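# Stand a fallen gift box upright and open its lid

## Task

A closed gift box is lying on one of its sides on the table. Turn it so it rests on its bottom, then swing its lid open until the lid is at least roughly upright or tipped back past upright. Concealed magnets keep the lid's flap closed, so opening it takes some pull.

## Robot and tools

Robot: a single six-joint arm (shoulder pan, shoulder lift, elbow, wrist 1, wrist 2, wrist 3) carrying a right hand with sixteen motors: index, middle and ring fingers (four each) and a thumb (four). Its base sits at (0, 0, +0.055) m in the scene frame and is almost level. Scene frame: origin on the table top under the base, +z up, +y to the left when facing +x. All poses, velocities, targets and offsets in calls and results use the arm's base frame.

Hand point and its axes: +z runs along the straight fingers toward the tips, +x crosses the palm away from the thumb, +y points out of the palm's face (the palm lies at y = -0.062 m). Straight fingertips end about 0.139 m past knuckles at z = -0.017 m. A rigid mast on the palm side near the wrist (x +0.05 to +0.10, z -0.16 to -0.11, out to y = +0.06 m) can strike objects. Fingertips have 0.03 m rubber caps; the rest is hard plastic.

The 24-number row (every value in [-1, 1]): dx, dy, dz, rx, ry, rz, then index_mcp, index_abd, index_pip, index_dip, middle_mcp, middle_abd, middle_pip, middle_dip, ring_mcp, ring_abd, ring_pip, ring_dip, thumb_cmc, thumb_axl, thumb_mcp, thumb_ipl, current_limit, speed. The first six are an offset, not a pose: a shift and a rotation vector counted from the current Hand target, along base-frame axes, the turn taken about the target's position; 1.0 equals 0.6 m or 180 degrees. The sixteen hinge numbers are absolute goal angles scaled between each hinge's two stops (brackets: angle at +1, angle at -1; value when straight). Finger _mcp bends at the knuckle toward the palm (+128, -18; -0.75); _abd swings sideways away from the thumb (+60, -60; 0.00); _pip (+108, -29; -0.58) and _dip (+117, -21; -0.70) bend the middle and end joints. thumb_cmc brings the thumb from beside the palm to in front of it (+120, -20; -0.71); thumb_axl rolls it about its own line (+140, -27; -0.68); thumb_mcp (+109, -69; -0.23) and thumb_ipl (+108, -77; -0.17) curl it. current_limit maps -1..+1 to 0..550 mA per motor (floor 11 mA); speed sets hinge goal speed at (speed+1)/2 of 8.5 rad/s. Starting values are +0.4 and -0.6; the last values sent persist. To keep the hand unchanged, resend the hand numbers last sent (at the start, read a result first and copy what it shows).

Tools:
- execute_actions(actions, cameras): actions is a list of actions; each action is a list of up to 15 rows, one per 1/30 s step; a short list repeats its final row to fill 15. Every row in an action counts from the Hand target at that action's start, so a repeated offset keeps moving further. Images appear only for an empty list or when cameras names them.
- move(target, speed, blend, stop_force, zero, blocking, cameras): target is one row or up to 15 rows, all offsets from the same starting Hand target. speed is path top speed in m/s, 0.002 to 3.6, default 0.25 (rotation up to twice that in rad/s). blend, in m, rounds corners in a list; 0 means halt at each. stop_force (3 to 120 N) ends the path when the wrist senses that much resistance; zero=true re-zeroes first, false counts from the previous zero. Omit stop_force when backing off a contact. blocking=false returns after about 0.5 s while motion continues (not allowed with stop_force). The path ignores obstacles; stay away from the arm's own base.
- wait(seconds 0 to 10, cameras): let time pass holding the last command.
- stop(cameras): brake a running move.
- zoom_image(camera, region [x0, y0, x1, y1] in pixels, at most 504 by 504): closer look at the newest image from cam_head_left, cam_head_right, cam_high, cam_low or cam_wrist (all 672x504).
- zero_wrist_force(): resets the wrist force baseline without moving.
- finished_scene(scene): ends the current scene, given its number; irreversible.

Results: end_effector_position (m) and end_effector_quat_wxyz in the base frame; velocities; Hand target (the last commanded pose after clipping, from which next offsets count); joint positions and torques; Wrist force/torque along the hand point's axes plus the peak since last shown; hand_goal, hand_measured, hand_current_ma, hand_state (moving, goal, blocked, overload) in the motor order above. The move line reports the ending: done (within 3 mm and 2 degrees), off_target, moving, held or fault, and limits such as paced or held. done does not prove nothing was touched.

Orientation commands are clipped to 32 degrees from the measured orientation per step. The hand point often stops short of the target; send the remaining gap as a fresh offset. To release a press, command back beyond the hand point.

Hazards: the arm is stiff, so aiming even slightly past a firm contact can trigger a fault stop of about 10 s. Net external force near 150 N, or joint torque over limits (138 N m for the first three joints, 25.7 N m for wrists), causes this. A motor drawing 495 mA or more for 5 s shuts off for 10 s. Motors overheating at 85 °C brake the arm for 30 to 60 s (warning at 70 °C). Anything knocked off the table, or left off it, fails the task; avoid drops, slams and hard hits, and move gently and smoothly.

Each tool is called after "Request:" as name(argument=value, ...), one argument or row to a line, values as JSON.

## Session

Request:
execute_actions(
  actions=[],
)

Scene clock: 0.00 s.
end_effector_position=(+0.2456, -0.3642, +0.1743) hand_goal=(-0.754, +0.000, -0.576, -0.696, -0.754, +0.000, -0.576, -0.696, -0.754, +0.000, -0.576, -0.696, -0.714, -0.678, -0.226, -0.168) hand_measured=(-0.754, +0.000, -0.576, -0.696, -0.754, +0.000, -0.576, -0.696, -0.754, +0.000, -0.576, -0.696, -0.714, -0.678, -0.226, -0.168) hand_current_ma=(+0, +0, +0, +0, +0, +0, +0, +0, +0, +0, +0, +0, +0, +0, +0, +0) hand_state=(goal, goal, goal, goal, goal, goal, goal, goal, goal, goal, goal, goal, goal, goal, goal, goal) hand_current_limit=0.40 hand_speed=-0.60 end_effector_quat_wxyz=(+0.131, +0.905, -0.377, +0.146)
Joint positions: [-1.07 -1.702 2.355 -2.619 -1.592 1.287]
Joint velocities: within noise
Joint torques (N m): no reading
Wrist force (N): no reading
Wrist torque (N m): no reading
Wrist force, peak (N): no reading
Hand target: +0.2456, -0.3642, +0.1743; +0.131, +0.905, -0.377, +0.146

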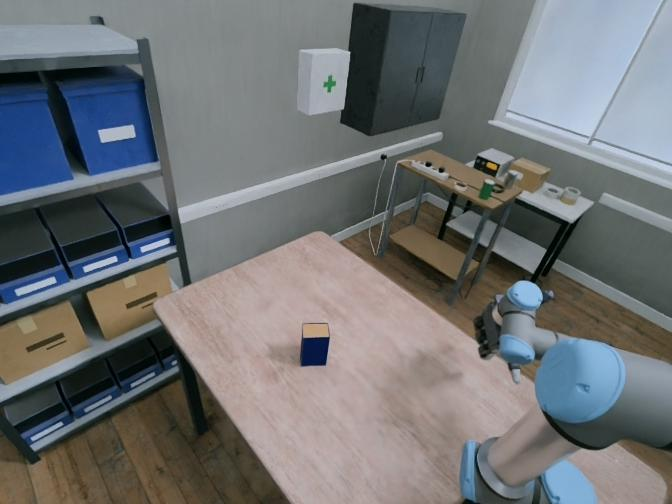

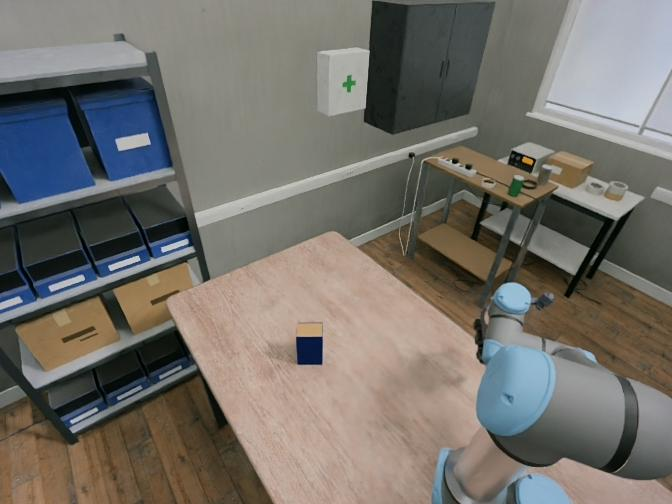

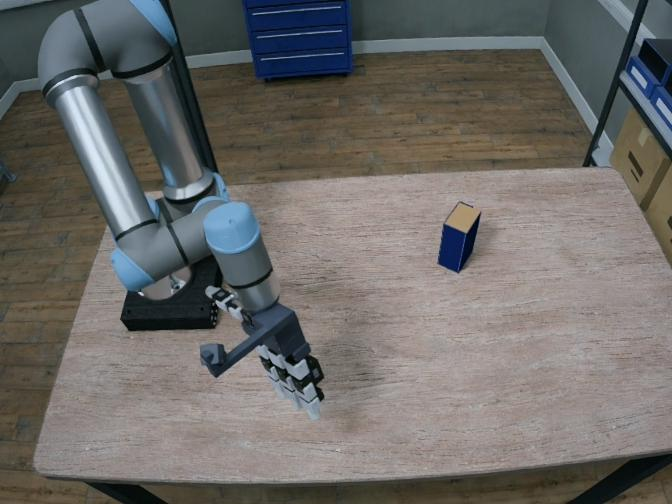

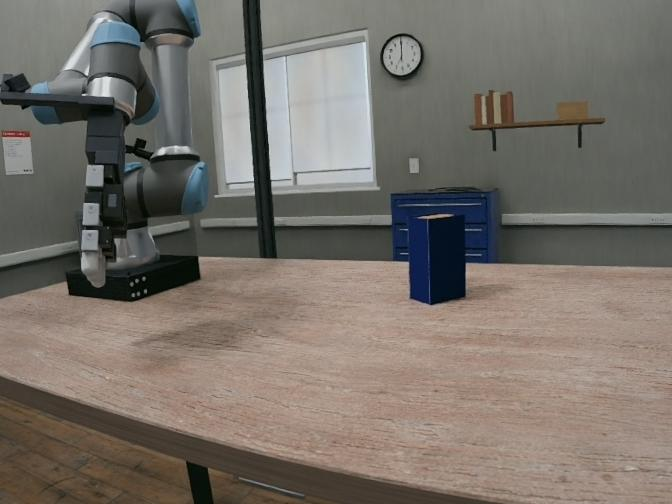

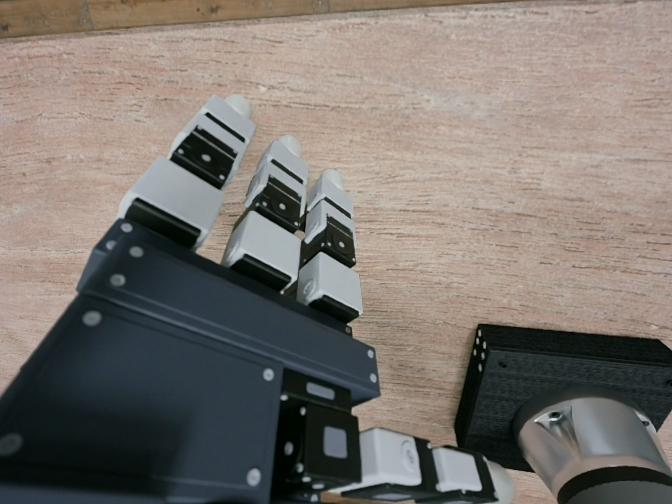

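Request:
zoom_image(
  camera="cam_high",
  region=[410, 180, 510, 290],
)

Request:
zoom_image(
  camera="cam_low",
  region=[380, 190, 500, 320],
)

Request:
zoom_image(
  camera="cam_head_left",
  region=[270, 300, 360, 380],
)

Request:
zoom_image(
  camera="cam_head_right",
  region=[270, 300, 360, 380],
)

Scaled by 4.582 from the camera's 672x504 image, which has a finer 960x720 frame.

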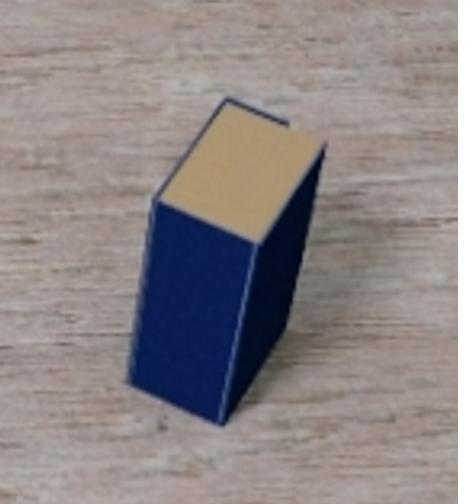

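Scaled by 3.877 from the camera's 672x504 image, which has a finer 960x720 frame.

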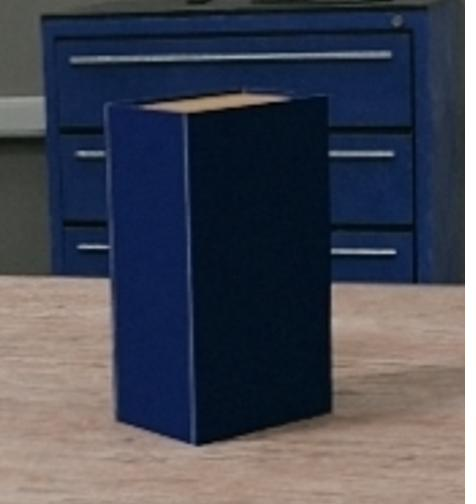

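Scaled by 5.600 from the camera's 672x504 image, which has a finer 960x720 frame.

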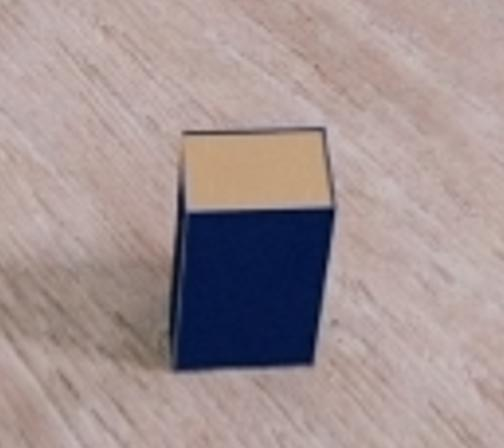

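Scaled by 5.600 from the camera's 672x504 image, which has a finer 960x720 frame.

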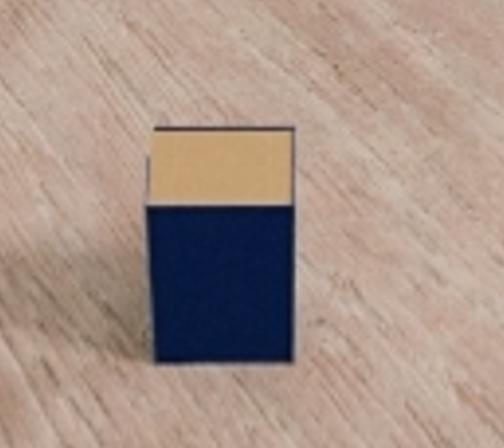

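Request:
move(
  target=[0.39,0.27,0.18,0.22,-0.431,0.668,-0.754,0,-0.576,-0.696,-0.754,0,-0.576,-0.696,-0.754,0,-0.576,-0.696,0.57,-0.678,-0.226,-0.168,0.4,0],
  speed=0.5,
  cameras=["all"],
)

Scene clock: 41.97 s.
end_effector_position=(+0.4796, -0.2022, +0.2823) hand_goal=(-0.754, +0.000, -0.576, -0.696, -0.754, +0.000, -0.576, -0.696, -0.754, +0.000, -0.576, -0.696, +0.570, -0.678, -0.226, -0.168) hand_measured=(-0.752, -0.002, -0.576, -0.696, -0.752, -0.002, -0.576, -0.696, -0.752, -0.002, -0.576, -0.696, +0.560, -0.678, -0.224, -0.168) hand_current_ma=(+1, -1, +0, +0, +1, -1, +0, +0, +1, -1, +0, +0, -11, +0, +2, +0) hand_state=(goal, goal, goal, goal, goal, goal, goal, goal, goal, goal, goal, goal, goal, goal, goal, goal) hand_current_limit=0.40 hand_speed=0.00 end_effector_quat_wxyz=(+0.501, -0.500, -0.499, -0.500)
Joint positions: [-1.06 -1.079 1.424 -0.344 -1.06 -1.57]
Joint torques (N m): [14.67 -25.78 -27.83 3.16 -2.23 -2.02]
Wrist force (N): [0.4 -0.5 0.2]
Wrist torque (N m): [0.19 0.31 0.09]
Wrist force, peak (N): [0.2 -1.4 0.2]
Hand target: +0.4796, -0.2022, +0.2823; +0.501, -0.500, -0.499, -0.500
Off the commanded pose: 0.000 m, 0 deg.
move: done

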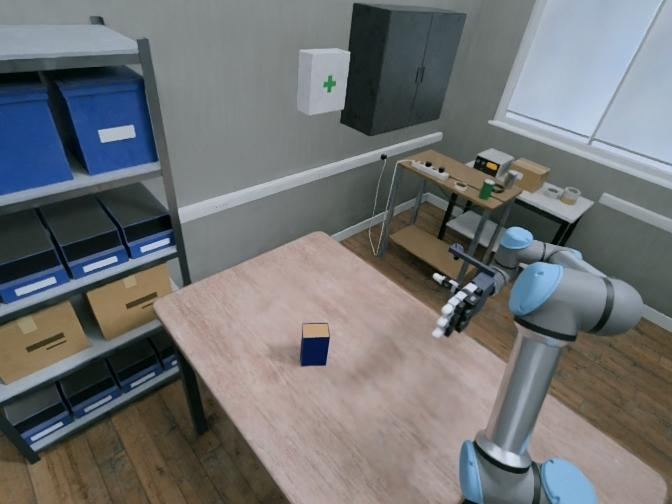

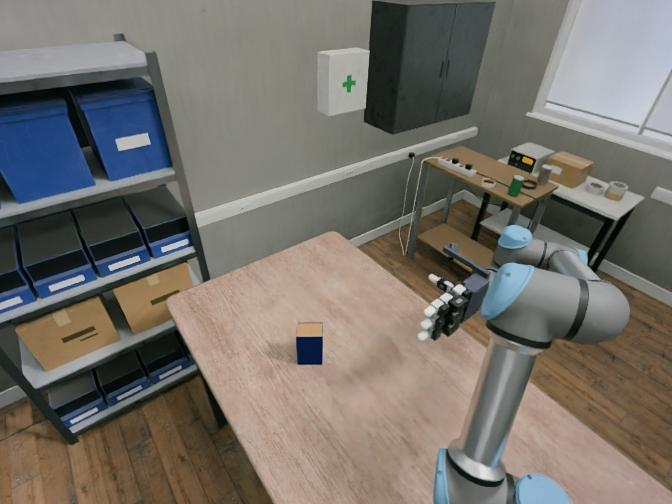

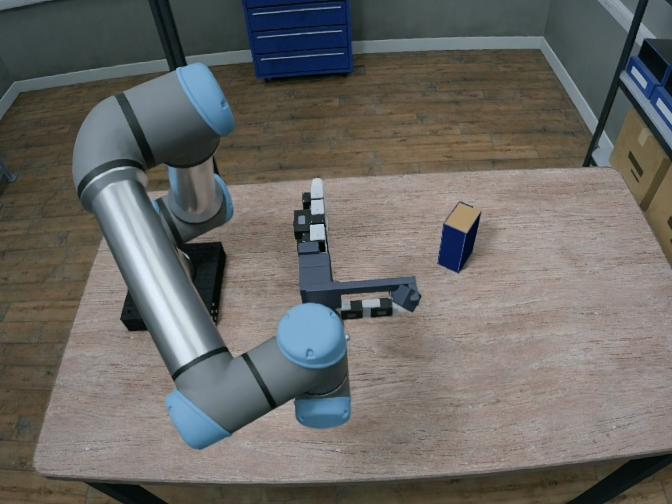

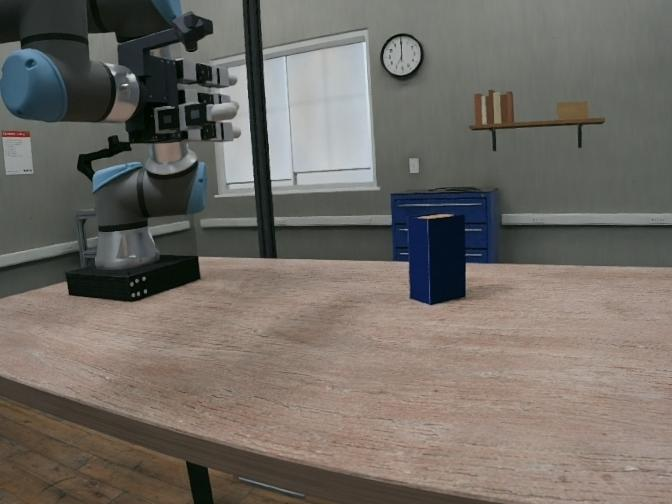

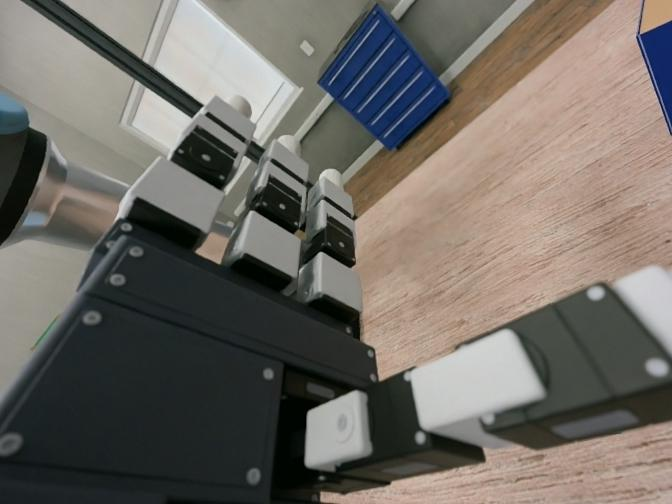

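Request:
move(
  target=[
    [0.14,0.56,-0.1,0,0,-0.183,0.274,0,-0.576,-0.696,0.274,0,-0.576,-0.696,0.274,0,-0.576,-0.696,0.57,-0.678,-0.449,-0.168,0.4,0],
    [0.14,0.56,-0.385,0,0,-0.183,0.274,0,-0.576,-0.696,0.274,0,-0.576,-0.696,0.274,0,-0.576,-0.696,0.57,-0.678,-0.449,-0.168,0.4,0],
  ],
  speed=0.4,
  cameras=["all"],
)

Request:
zoom_image(
  camera="cam_high",
  region=[330, 130, 530, 330],
)

Request:
zoom_image(
  camera="cam_low",
  region=[280, 130, 520, 340],
)

Request:
zoom_image(
  camera="cam_head_left",
  region=[240, 280, 440, 430],
)

Scene clock: 73.07 s.
end_effector_position=(+0.5636, +0.1338, +0.0514) hand_goal=(+0.274, +0.000, -0.576, -0.696, +0.274, +0.000, -0.576, -0.696, +0.274, +0.000, -0.576, -0.696, +0.570, -0.678, -0.450, -0.168) hand_measured=(+0.272, -0.002, -0.576, -0.696, +0.272, -0.002, -0.576, -0.696, +0.272, -0.002, -0.576, -0.696, +0.560, -0.678, -0.448, -0.168) hand_current_ma=(-1, -1, +0, +0, -1, -1, +0, +0, -1, -1, +0, +0, -11, +0, +1, +0) hand_state=(goal, goal, goal, goal, goal, goal, goal, goal, goal, goal, goal, goal, goal, goal, goal, goal) hand_current_limit=0.40 hand_speed=0.00 end_effector_quat_wxyz=(-0.338, +0.622, +0.338, +0.621)
Joint positions: [-0.405 -1.086 2.278 -1.191 0.169 -1.572]
Joint torques (N m): [14.46 -16.94 -0.76 -2.35 2.05 1.4]
Wrist force (N): [0.6 -0.5 0.4]
Wrist torque (N m): [0.15 0.41 0.20]
Wrist force, peak (N): [0.1 -1.8 1.6]
Hand target: +0.5636, +0.1338, +0.0513; -0.338, +0.621, +0.337, +0.621
Off the commanded pose: 0.000 m, 0 deg.
move: done

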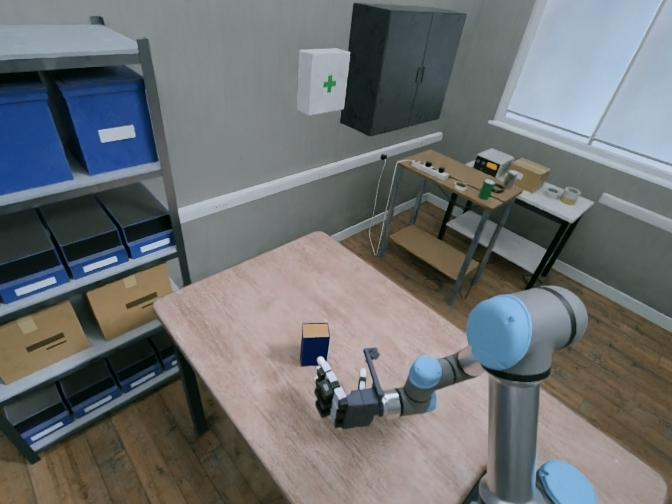

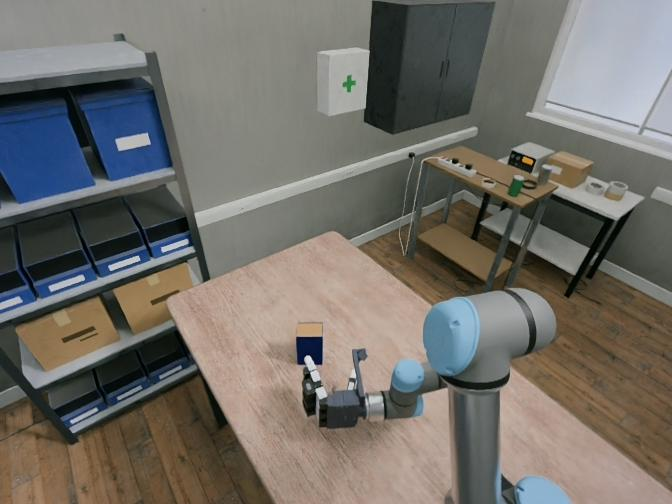

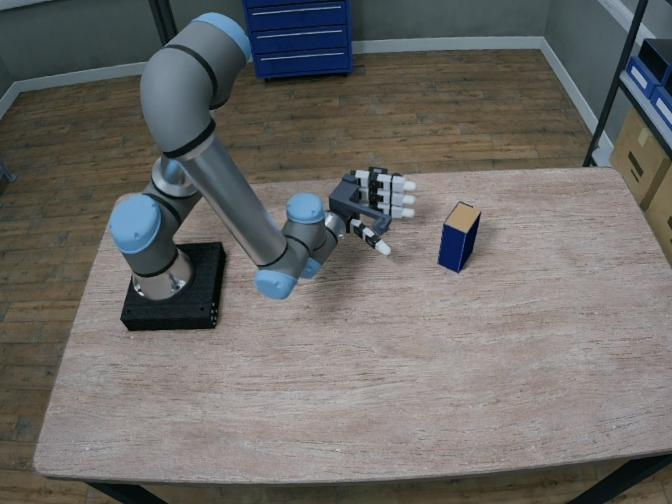

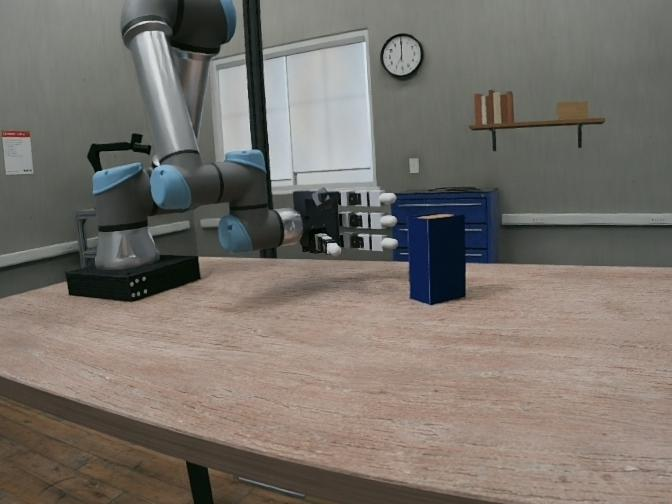

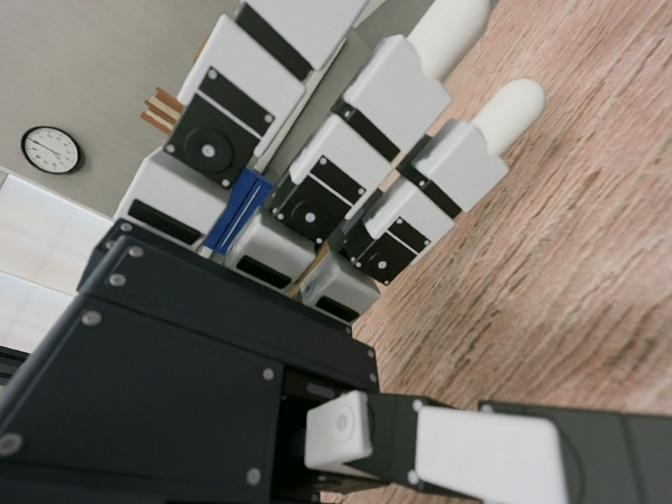

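Scaled by 2.520 from the camera's 672x504 image, which has a finer 960x720 frame.

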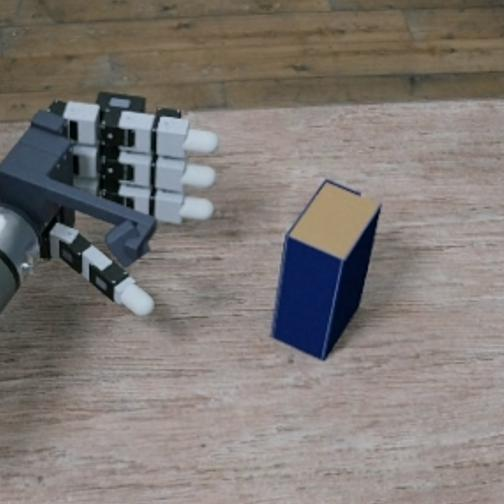

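Scaled by 2.100 from the camera's 672x504 image, which has a finer 960x720 frame.

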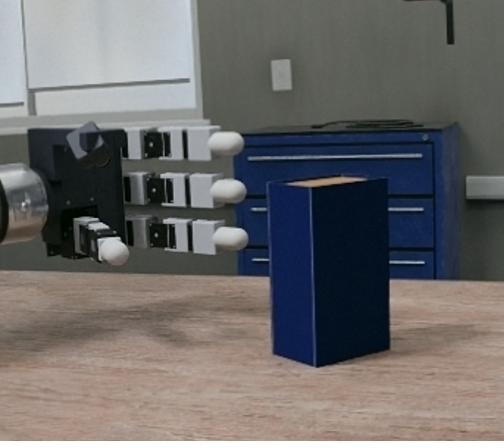

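Scaled by 2.520 from the camera's 672x504 image, which has a finer 960x720 frame.

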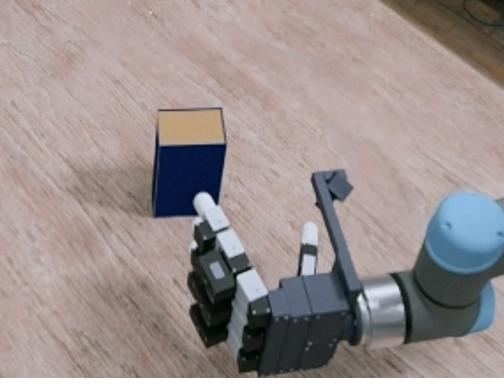

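Request:
move(
  target=[0.09,0.103,-0.01,0,0,-0.044,0.274,0,-0.576,-0.696,0.274,0,-0.576,-0.696,0.274,0,-0.576,-0.696,0.57,-0.678,-0.449,-0.168,0.4,0],
  speed=0.3,
  cameras=["cam_head_left","cam_high","cam_low"],
)

Request:
zoom_image(
  camera="cam_high",
  region=[370, 130, 530, 290],
)

Request:
zoom_image(
  camera="cam_head_left",
  region=[240, 300, 390, 430],
)

Scene clock: 90.13 s.
end_effector_position=(+0.6176, +0.1956, +0.0453) hand_goal=(+0.274, +0.000, -0.576, -0.696, +0.274, +0.000, -0.576, -0.696, +0.274, +0.000, -0.576, -0.696, +0.570, -0.678, -0.450, -0.168) hand_measured=(+0.272, -0.002, -0.576, -0.696, +0.272, -0.002, -0.576, -0.696, +0.272, -0.002, -0.576, -0.696, +0.560, -0.678, -0.448, -0.168) hand_current_ma=(-1, -1, +0, +0, -1, -1, +0, +0, -1, -1, +0, +0, -11, +0, +1, +0) hand_state=(goal, goal, goal, goal, goal, goal, goal, goal, goal, goal, goal, goal, goal, goal, goal, goal) hand_current_limit=0.40 hand_speed=0.00 end_effector_quat_wxyz=(-0.295, +0.643, +0.294, +0.643)
Joint positions: [-0.141 -1.016 2.155 -1.141 0.572 -1.568]
Joint torques (N m): [14.75 -20.05 -18.97 0.32 2.28 -2.48]
Wrist force (N): [0.6 -0.4 0.3]
Wrist torque (N m): [0.15 0.39 0.31]
Wrist force, peak (N): [0.6 -0.8 1.4]
Hand target: +0.6176, +0.1956, +0.0453; -0.295, +0.643, +0.294, +0.643
Off the commanded pose: 0.000 m, 0 deg.
move: done
Images, in order (width x height): cam_head_left 672x504, cam_high 672x504, cam_low 672x504.

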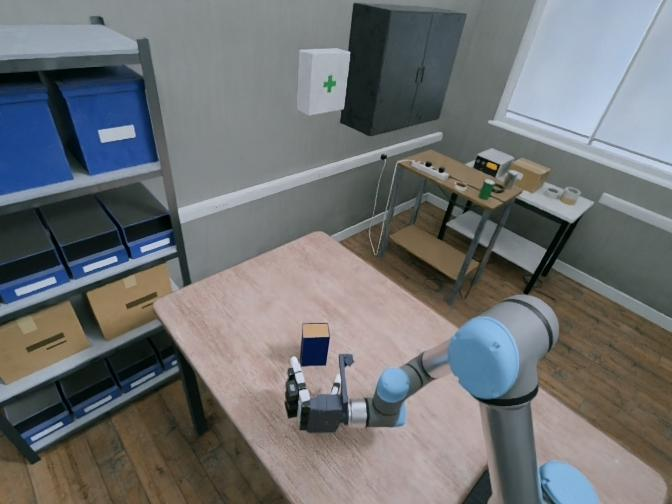

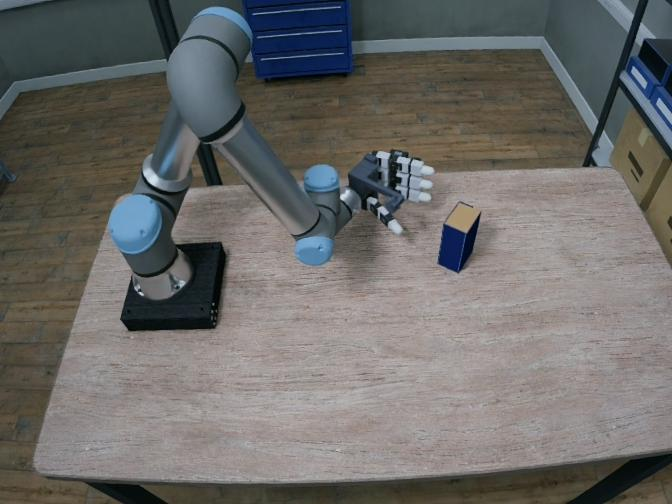

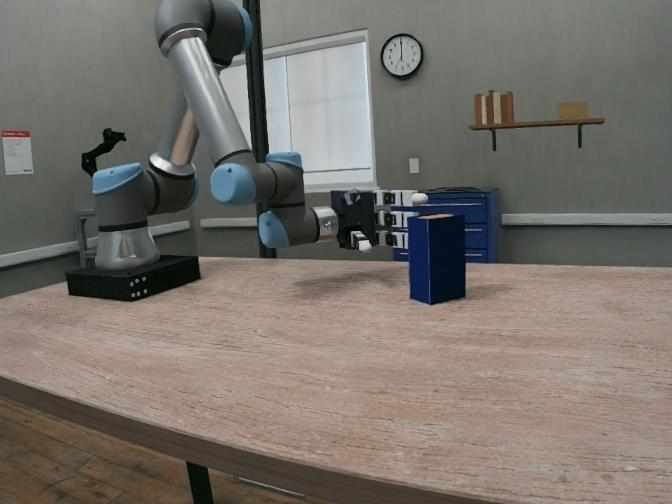

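Scaled by 3.150 from the camera's 672x504 image, which has a finer 960x720 frame.

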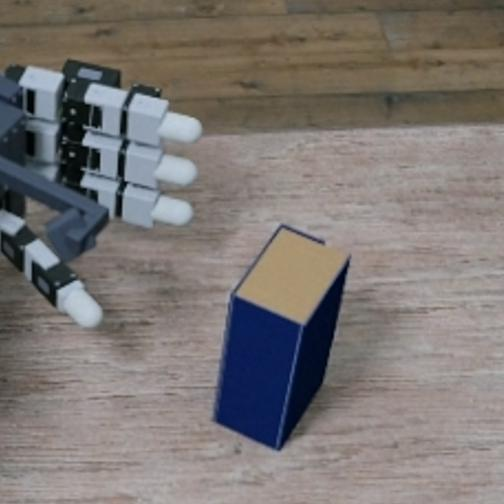

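Scaled by 3.360 from the camera's 672x504 image, which has a finer 960x720 frame.

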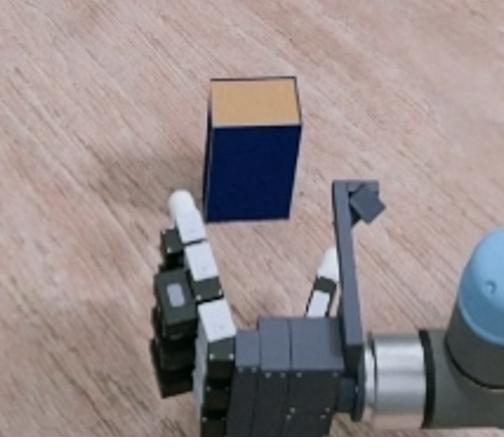

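Request:
move(
  target=[0.101,-0.087,0,0,0,0,0.274,0,-0.576,-0.696,0.274,0,-0.576,-0.696,0.274,0,-0.576,-0.696,0.57,-0.678,-0.449,-0.168,0.4,0],
  speed=0.2,
  stop_force=6,
  cameras=["cam_head_left","cam_high","cam_low"],
)

Request:
zoom_image(
  camera="cam_high",
  region=[370, 130, 530, 290],
)

Request:
zoom_image(
  camera="cam_head_left",
  region=[240, 300, 390, 430],
)

Scene clock: 103.97 s.
end_effector_position=(+0.6782, +0.1434, +0.0453) hand_goal=(+0.274, +0.000, -0.576, -0.696, +0.274, +0.000, -0.576, -0.696, +0.274, +0.000, -0.576, -0.696, +0.570, -0.678, -0.450, -0.168) hand_measured=(+0.272, -0.002, -0.576, -0.696, +0.272, -0.002, -0.576, -0.696, +0.272, -0.002, -0.576, -0.696, +0.560, -0.678, -0.448, -0.168) hand_current_ma=(-1, -1, +0, +0, -1, -1, +0, +0, -1, -1, +0, +0, -11, +0, +1, +0) hand_state=(goal, goal, goal, goal, goal, goal, goal, goal, goal, goal, goal, goal, goal, goal, goal, goal) hand_current_limit=0.40 hand_speed=0.00 end_effector_quat_wxyz=(-0.295, +0.643, +0.294, +0.643)
Joint positions: [-0.237 -0.946 1.993 -1.049 0.476 -1.567]
Joint torques (N m): [-13.12 -25.03 -22.68 0.42 -2.16 -2.3]
Wrist force (N): [0.7 -0.3 0.5]
Wrist torque (N m): [0.17 0.40 0.30]
Wrist force, peak (N): [0.7 -1.8 0.2]
Hand target: +0.6782, +0.1434, +0.0453; -0.295, +0.643, +0.294, +0.643
Off the commanded pose: 0.000 m, 0 deg.
move: done
Images, in order (width x height): cam_head_left 672x504, cam_high 672x504, cam_low 672x504.

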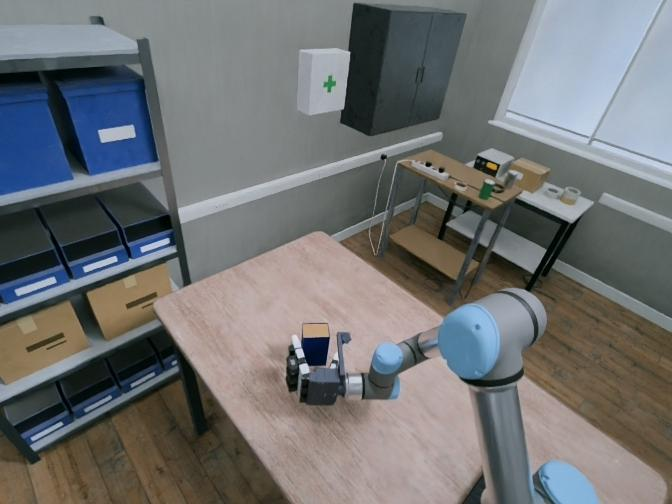

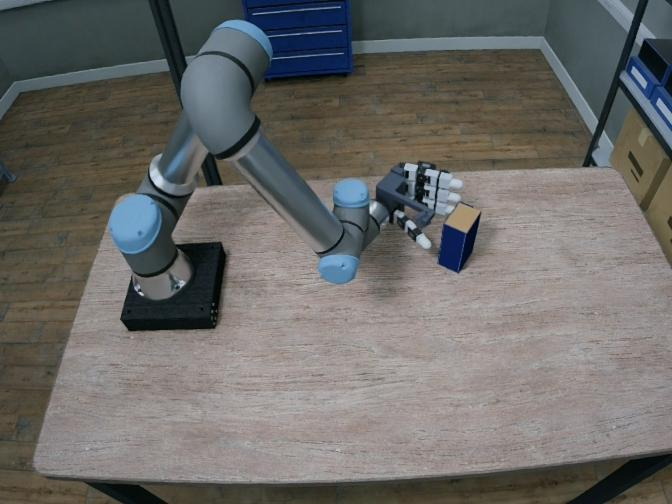

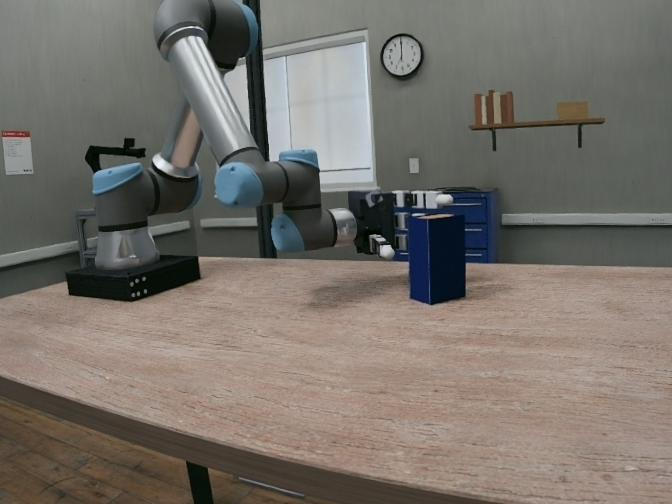

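Scaled by 3.150 from the camera's 672x504 image, which has a finer 960x720 frame.

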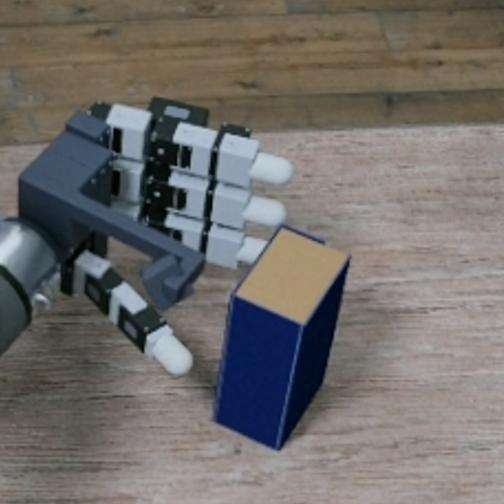

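Scaled by 3.360 from the camera's 672x504 image, which has a finer 960x720 frame.

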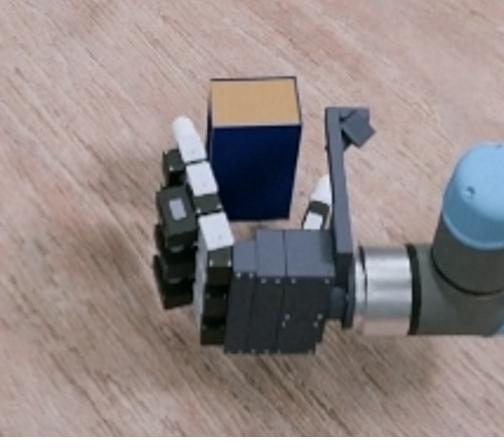

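Request:
move(
  target=[0.044,-0.038,0,0,0,0,0.274,0,-0.576,-0.696,0.274,0,-0.576,-0.696,0.274,0,-0.576,-0.696,0.57,-0.678,-0.449,-0.168,0.4,0],
  speed=0.15,
  stop_force=5,
  cameras=["cam_head_left","cam_head_right","cam_high","cam_low","cam_wrist"],
)

Request:
zoom_image(
  camera="cam_high",
  region=[390, 150, 510, 280],
)

Request:
zoom_image(
  camera="cam_low",
  region=[350, 170, 490, 310],
)

Request:
zoom_image(
  camera="cam_head_left",
  region=[260, 300, 370, 400],
)

Scene clock: 111.17 s.
end_effector_position=(+0.7046, +0.1206, +0.0453) hand_goal=(+0.274, +0.000, -0.576, -0.696, +0.274, +0.000, -0.576, -0.696, +0.274, +0.000, -0.576, -0.696, +0.570, -0.678, -0.450, -0.168) hand_measured=(+0.272, -0.002, -0.576, -0.696, +0.272, -0.002, -0.576, -0.696, +0.272, -0.002, -0.576, -0.696, +0.560, -0.678, -0.448, -0.168) hand_current_ma=(-1, -1, +0, +0, -1, -1, +0, +0, -1, -1, +0, +0, -11, +0, +1, +0) hand_state=(goal, goal, goal, goal, goal, goal, goal, goal, goal, goal, goal, goal, goal, goal, goal, goal) hand_current_limit=0.40 hand_speed=0.00 end_effector_quat_wxyz=(-0.295, +0.643, +0.294, +0.643)
Joint positions: [-0.27 -0.911 1.914 -1.006 0.443 -1.567]
Joint torques (N m): [-13.03 -28.09 -22.36 0.51 -2.02 -2.57]
Wrist force (N): [0.5 -0.2 0.7]
Wrist torque (N m): [0.13 0.40 0.29]
Wrist force, peak (N): [0.8 -1.0 0.7]
Hand target: +0.7046, +0.1206, +0.0453; -0.295, +0.643, +0.294, +0.643
Off the commanded pose: 0.000 m, 0 deg.
move: done

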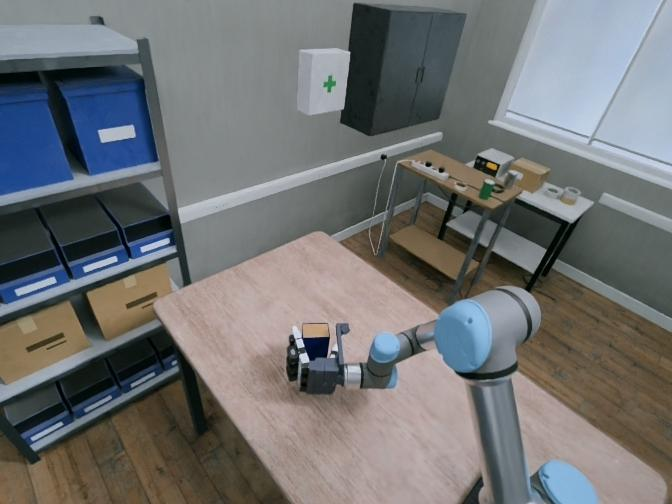

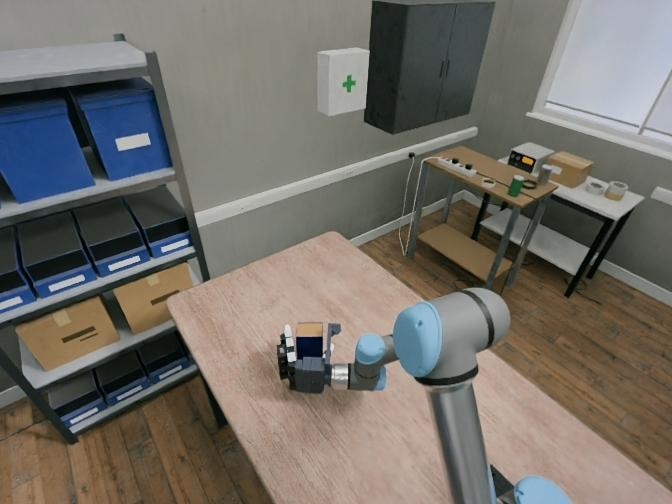

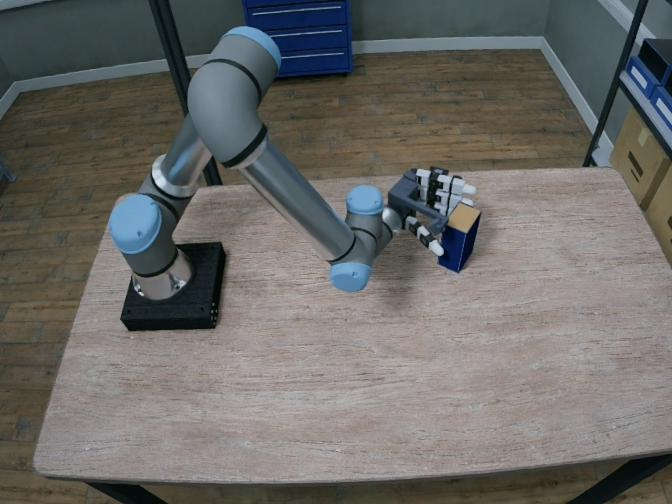

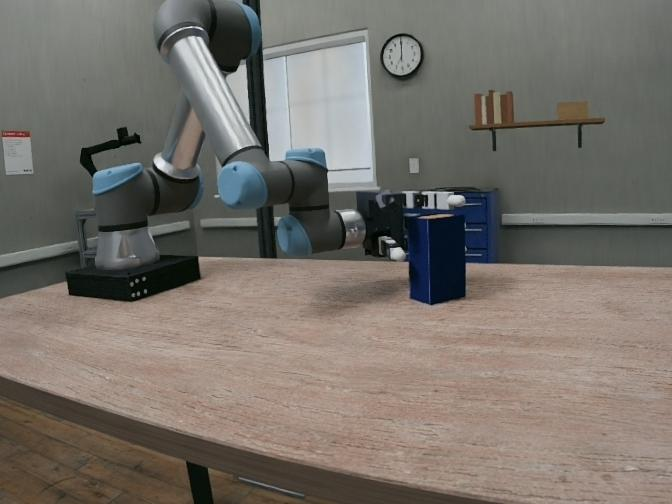

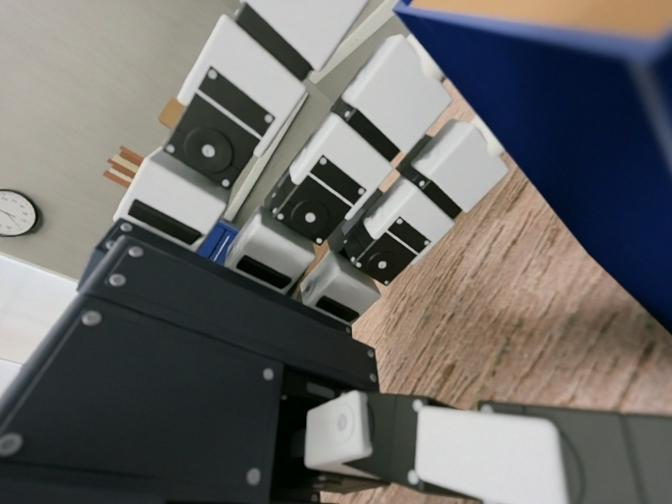

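Scaled by 3.877 from the camera's 672x504 image, which has a finer 960x720 frame.

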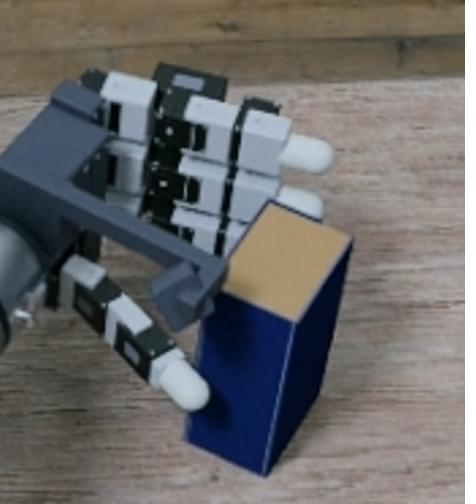

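Scaled by 3.600 from the camera's 672x504 image, which has a finer 960x720 frame.

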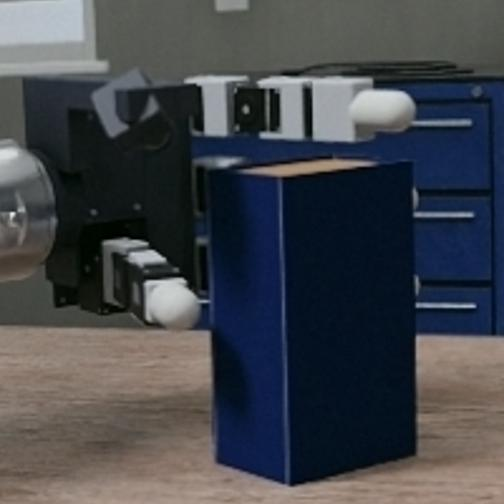

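Scaled by 4.582 from the camera's 672x504 image, which has a finer 960x720 frame.

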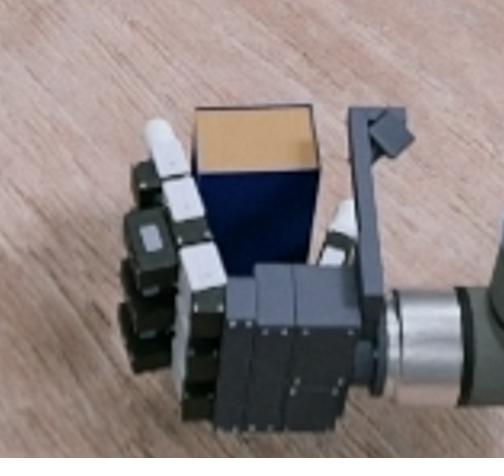

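Request:
move(
  target=[0.031,-0.027,0,0,0,0,0.274,0,-0.576,-0.696,0.274,0,-0.576,-0.696,0.274,0,-0.576,-0.696,0.57,-0.678,-0.449,-0.168,0.2,-0.8],
  speed=0.1,
  stop_force=5,
)

Request:
move(
  target=[0,0,0,0,0,0,0.6,0,-0.576,-0.696,0.6,0,-0.576,-0.696,0.274,0,-0.576,-0.696,0.57,-0.678,-0.1,-0.168,0.0,-0.9],
  cameras=["cam_head_left","cam_high","cam_low"],
)

Request:
zoom_image(
  camera="cam_high",
  region=[390, 150, 510, 280],
)

Request:
zoom_image(
  camera="cam_low",
  region=[350, 170, 490, 310],
)

Request:
zoom_image(
  camera="cam_head_left",
  region=[260, 300, 370, 400],
)

Scene clock: 121.07 s.
end_effector_position=(+0.7232, +0.1044, +0.0453) hand_goal=(+0.274, +0.000, -0.576, -0.696, +0.274, +0.000, -0.576, -0.696, +0.274, +0.000, -0.576, -0.696, +0.570, -0.678, -0.450, -0.168) hand_measured=(+0.272, -0.002, -0.576, -0.696, +0.272, -0.002, -0.576, -0.696, +0.272, -0.002, -0.576, -0.696, +0.560, -0.678, -0.448, -0.168) hand_current_ma=(-1, -1, +0, +0, -1, -1, +0, +0, -1, -1, +0, +0, -11, +0, +1, +0) hand_state=(goal, goal, goal, goal, goal, goal, goal, goal, goal, goal, goal, goal, goal, goal, goal, goal) hand_current_limit=0.20 hand_speed=-0.80 end_effector_quat_wxyz=(-0.295, +0.643, +0.294, +0.643)
Joint positions: [-0.292 -0.884 1.855 -0.973 0.421 -1.567]
Joint torques (N m): [-13.72 -28.7 -21.94 0.42 -2.07 -2.53]
Wrist force (N): [0.7 -0.4 0.7]
Wrist torque (N m): [0.11 0.39 0.27]
Wrist force, peak (N): [1.0 -0.2 0.8]
Hand target: +0.7232, +0.1044, +0.0453; -0.295, +0.643, +0.294, +0.643
Off the commanded pose: 0.000 m, 0 deg.
move: done

Scene clock: 121.87 s.
end_effector_position=(+0.7232, +0.1044, +0.0453) hand_goal=(+0.600, +0.000, -0.576, -0.696, +0.600, +0.000, -0.576, -0.696, +0.274, +0.000, -0.576, -0.696, +0.570, -0.678, -0.100, -0.168) hand_measured=(+0.382, -0.002, -0.596, -0.700, +0.380, -0.002, -0.596, -0.698, +0.272, -0.002, -0.576, -0.696, +0.560, -0.678, -0.398, -0.178) hand_current_ma=(-275, +0, -31, -4, -275, -1, -33, -2, -1, -1, +0, +0, -11, +1, -275, -18) hand_state=(blocked, goal, blocked, goal, blocked, goal, blocked, goal, goal, goal, goal, goal, goal, goal, blocked, goal) hand_current_limit=0.00 hand_speed=-0.90 end_effector_quat_wxyz=(-0.295, +0.643, +0.294, +0.643)
Joint positions: [-0.292 -0.884 1.855 -0.973 0.421 -1.567]
Joint torques (N m): [-12.53 -29.49 -21.12 0.4 -1.89 -2.1]
Wrist force (N): [2.1 -0.8 0.7]
Wrist torque (N m): [0.10 0.29 0.28]
Wrist force, peak (N): [2.1 -0.8 0.7]
Hand target: +0.7232, +0.1044, +0.0453; -0.295, +0.643, +0.294, +0.643
Off the commanded pose: 0.000 m, 0 deg.
move: done
Images, in order (width x height): cam_head_left 672x504, cam_high 672x504, cam_low 672x504.

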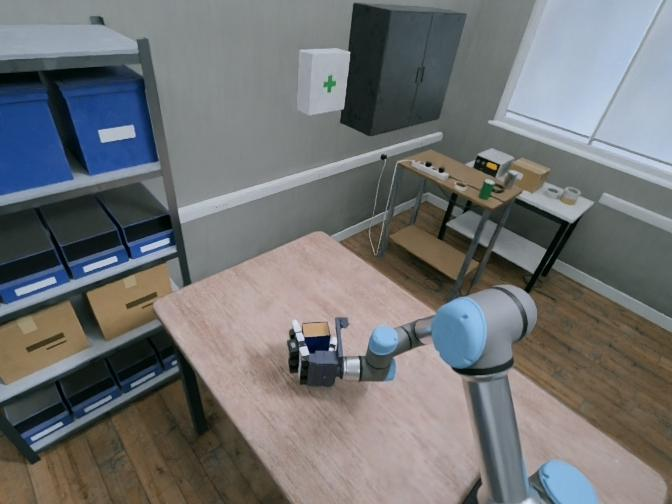

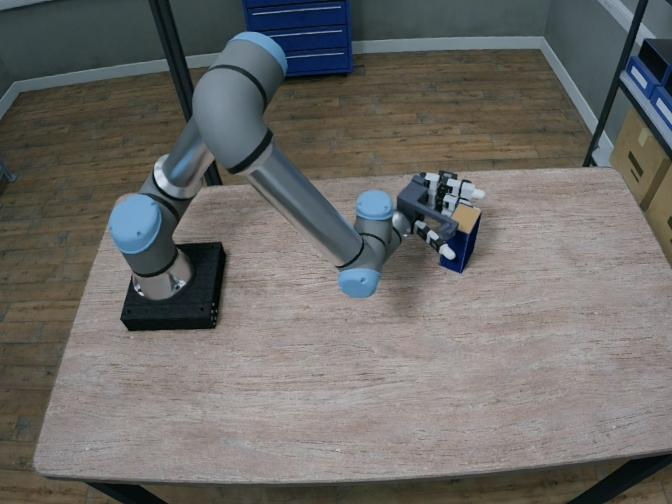

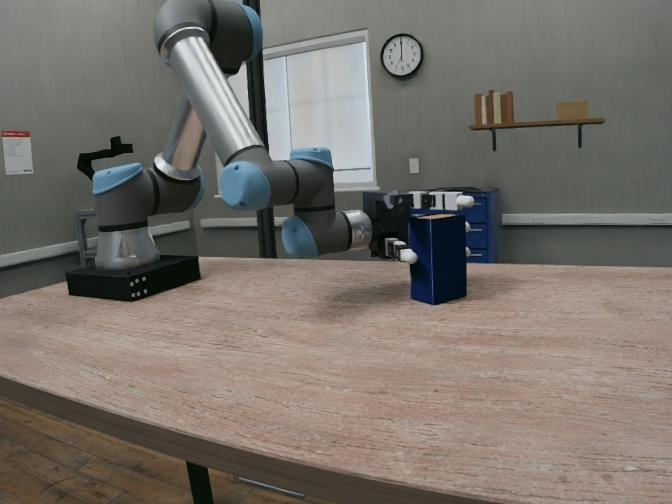

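Scaled by 3.877 from the camera's 672x504 image, which has a finer 960x720 frame.

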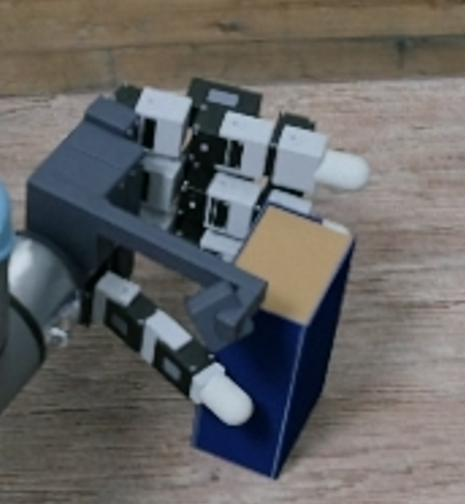

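Scaled by 3.600 from the camera's 672x504 image, which has a finer 960x720 frame.

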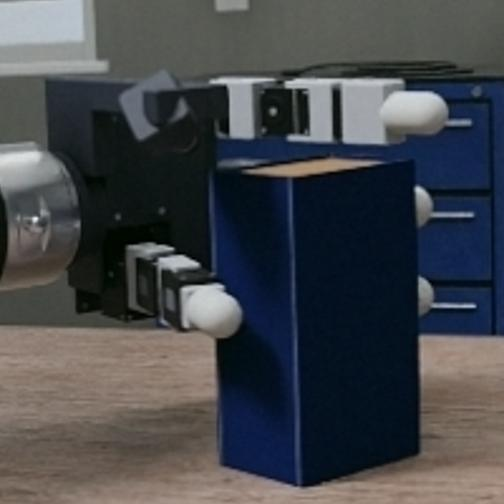

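Scaled by 4.582 from the camera's 672x504 image, which has a finer 960x720 frame.

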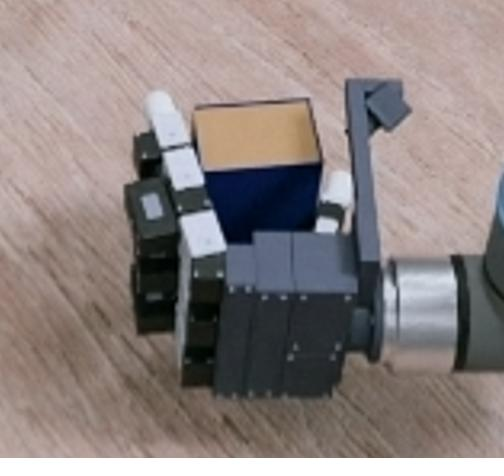

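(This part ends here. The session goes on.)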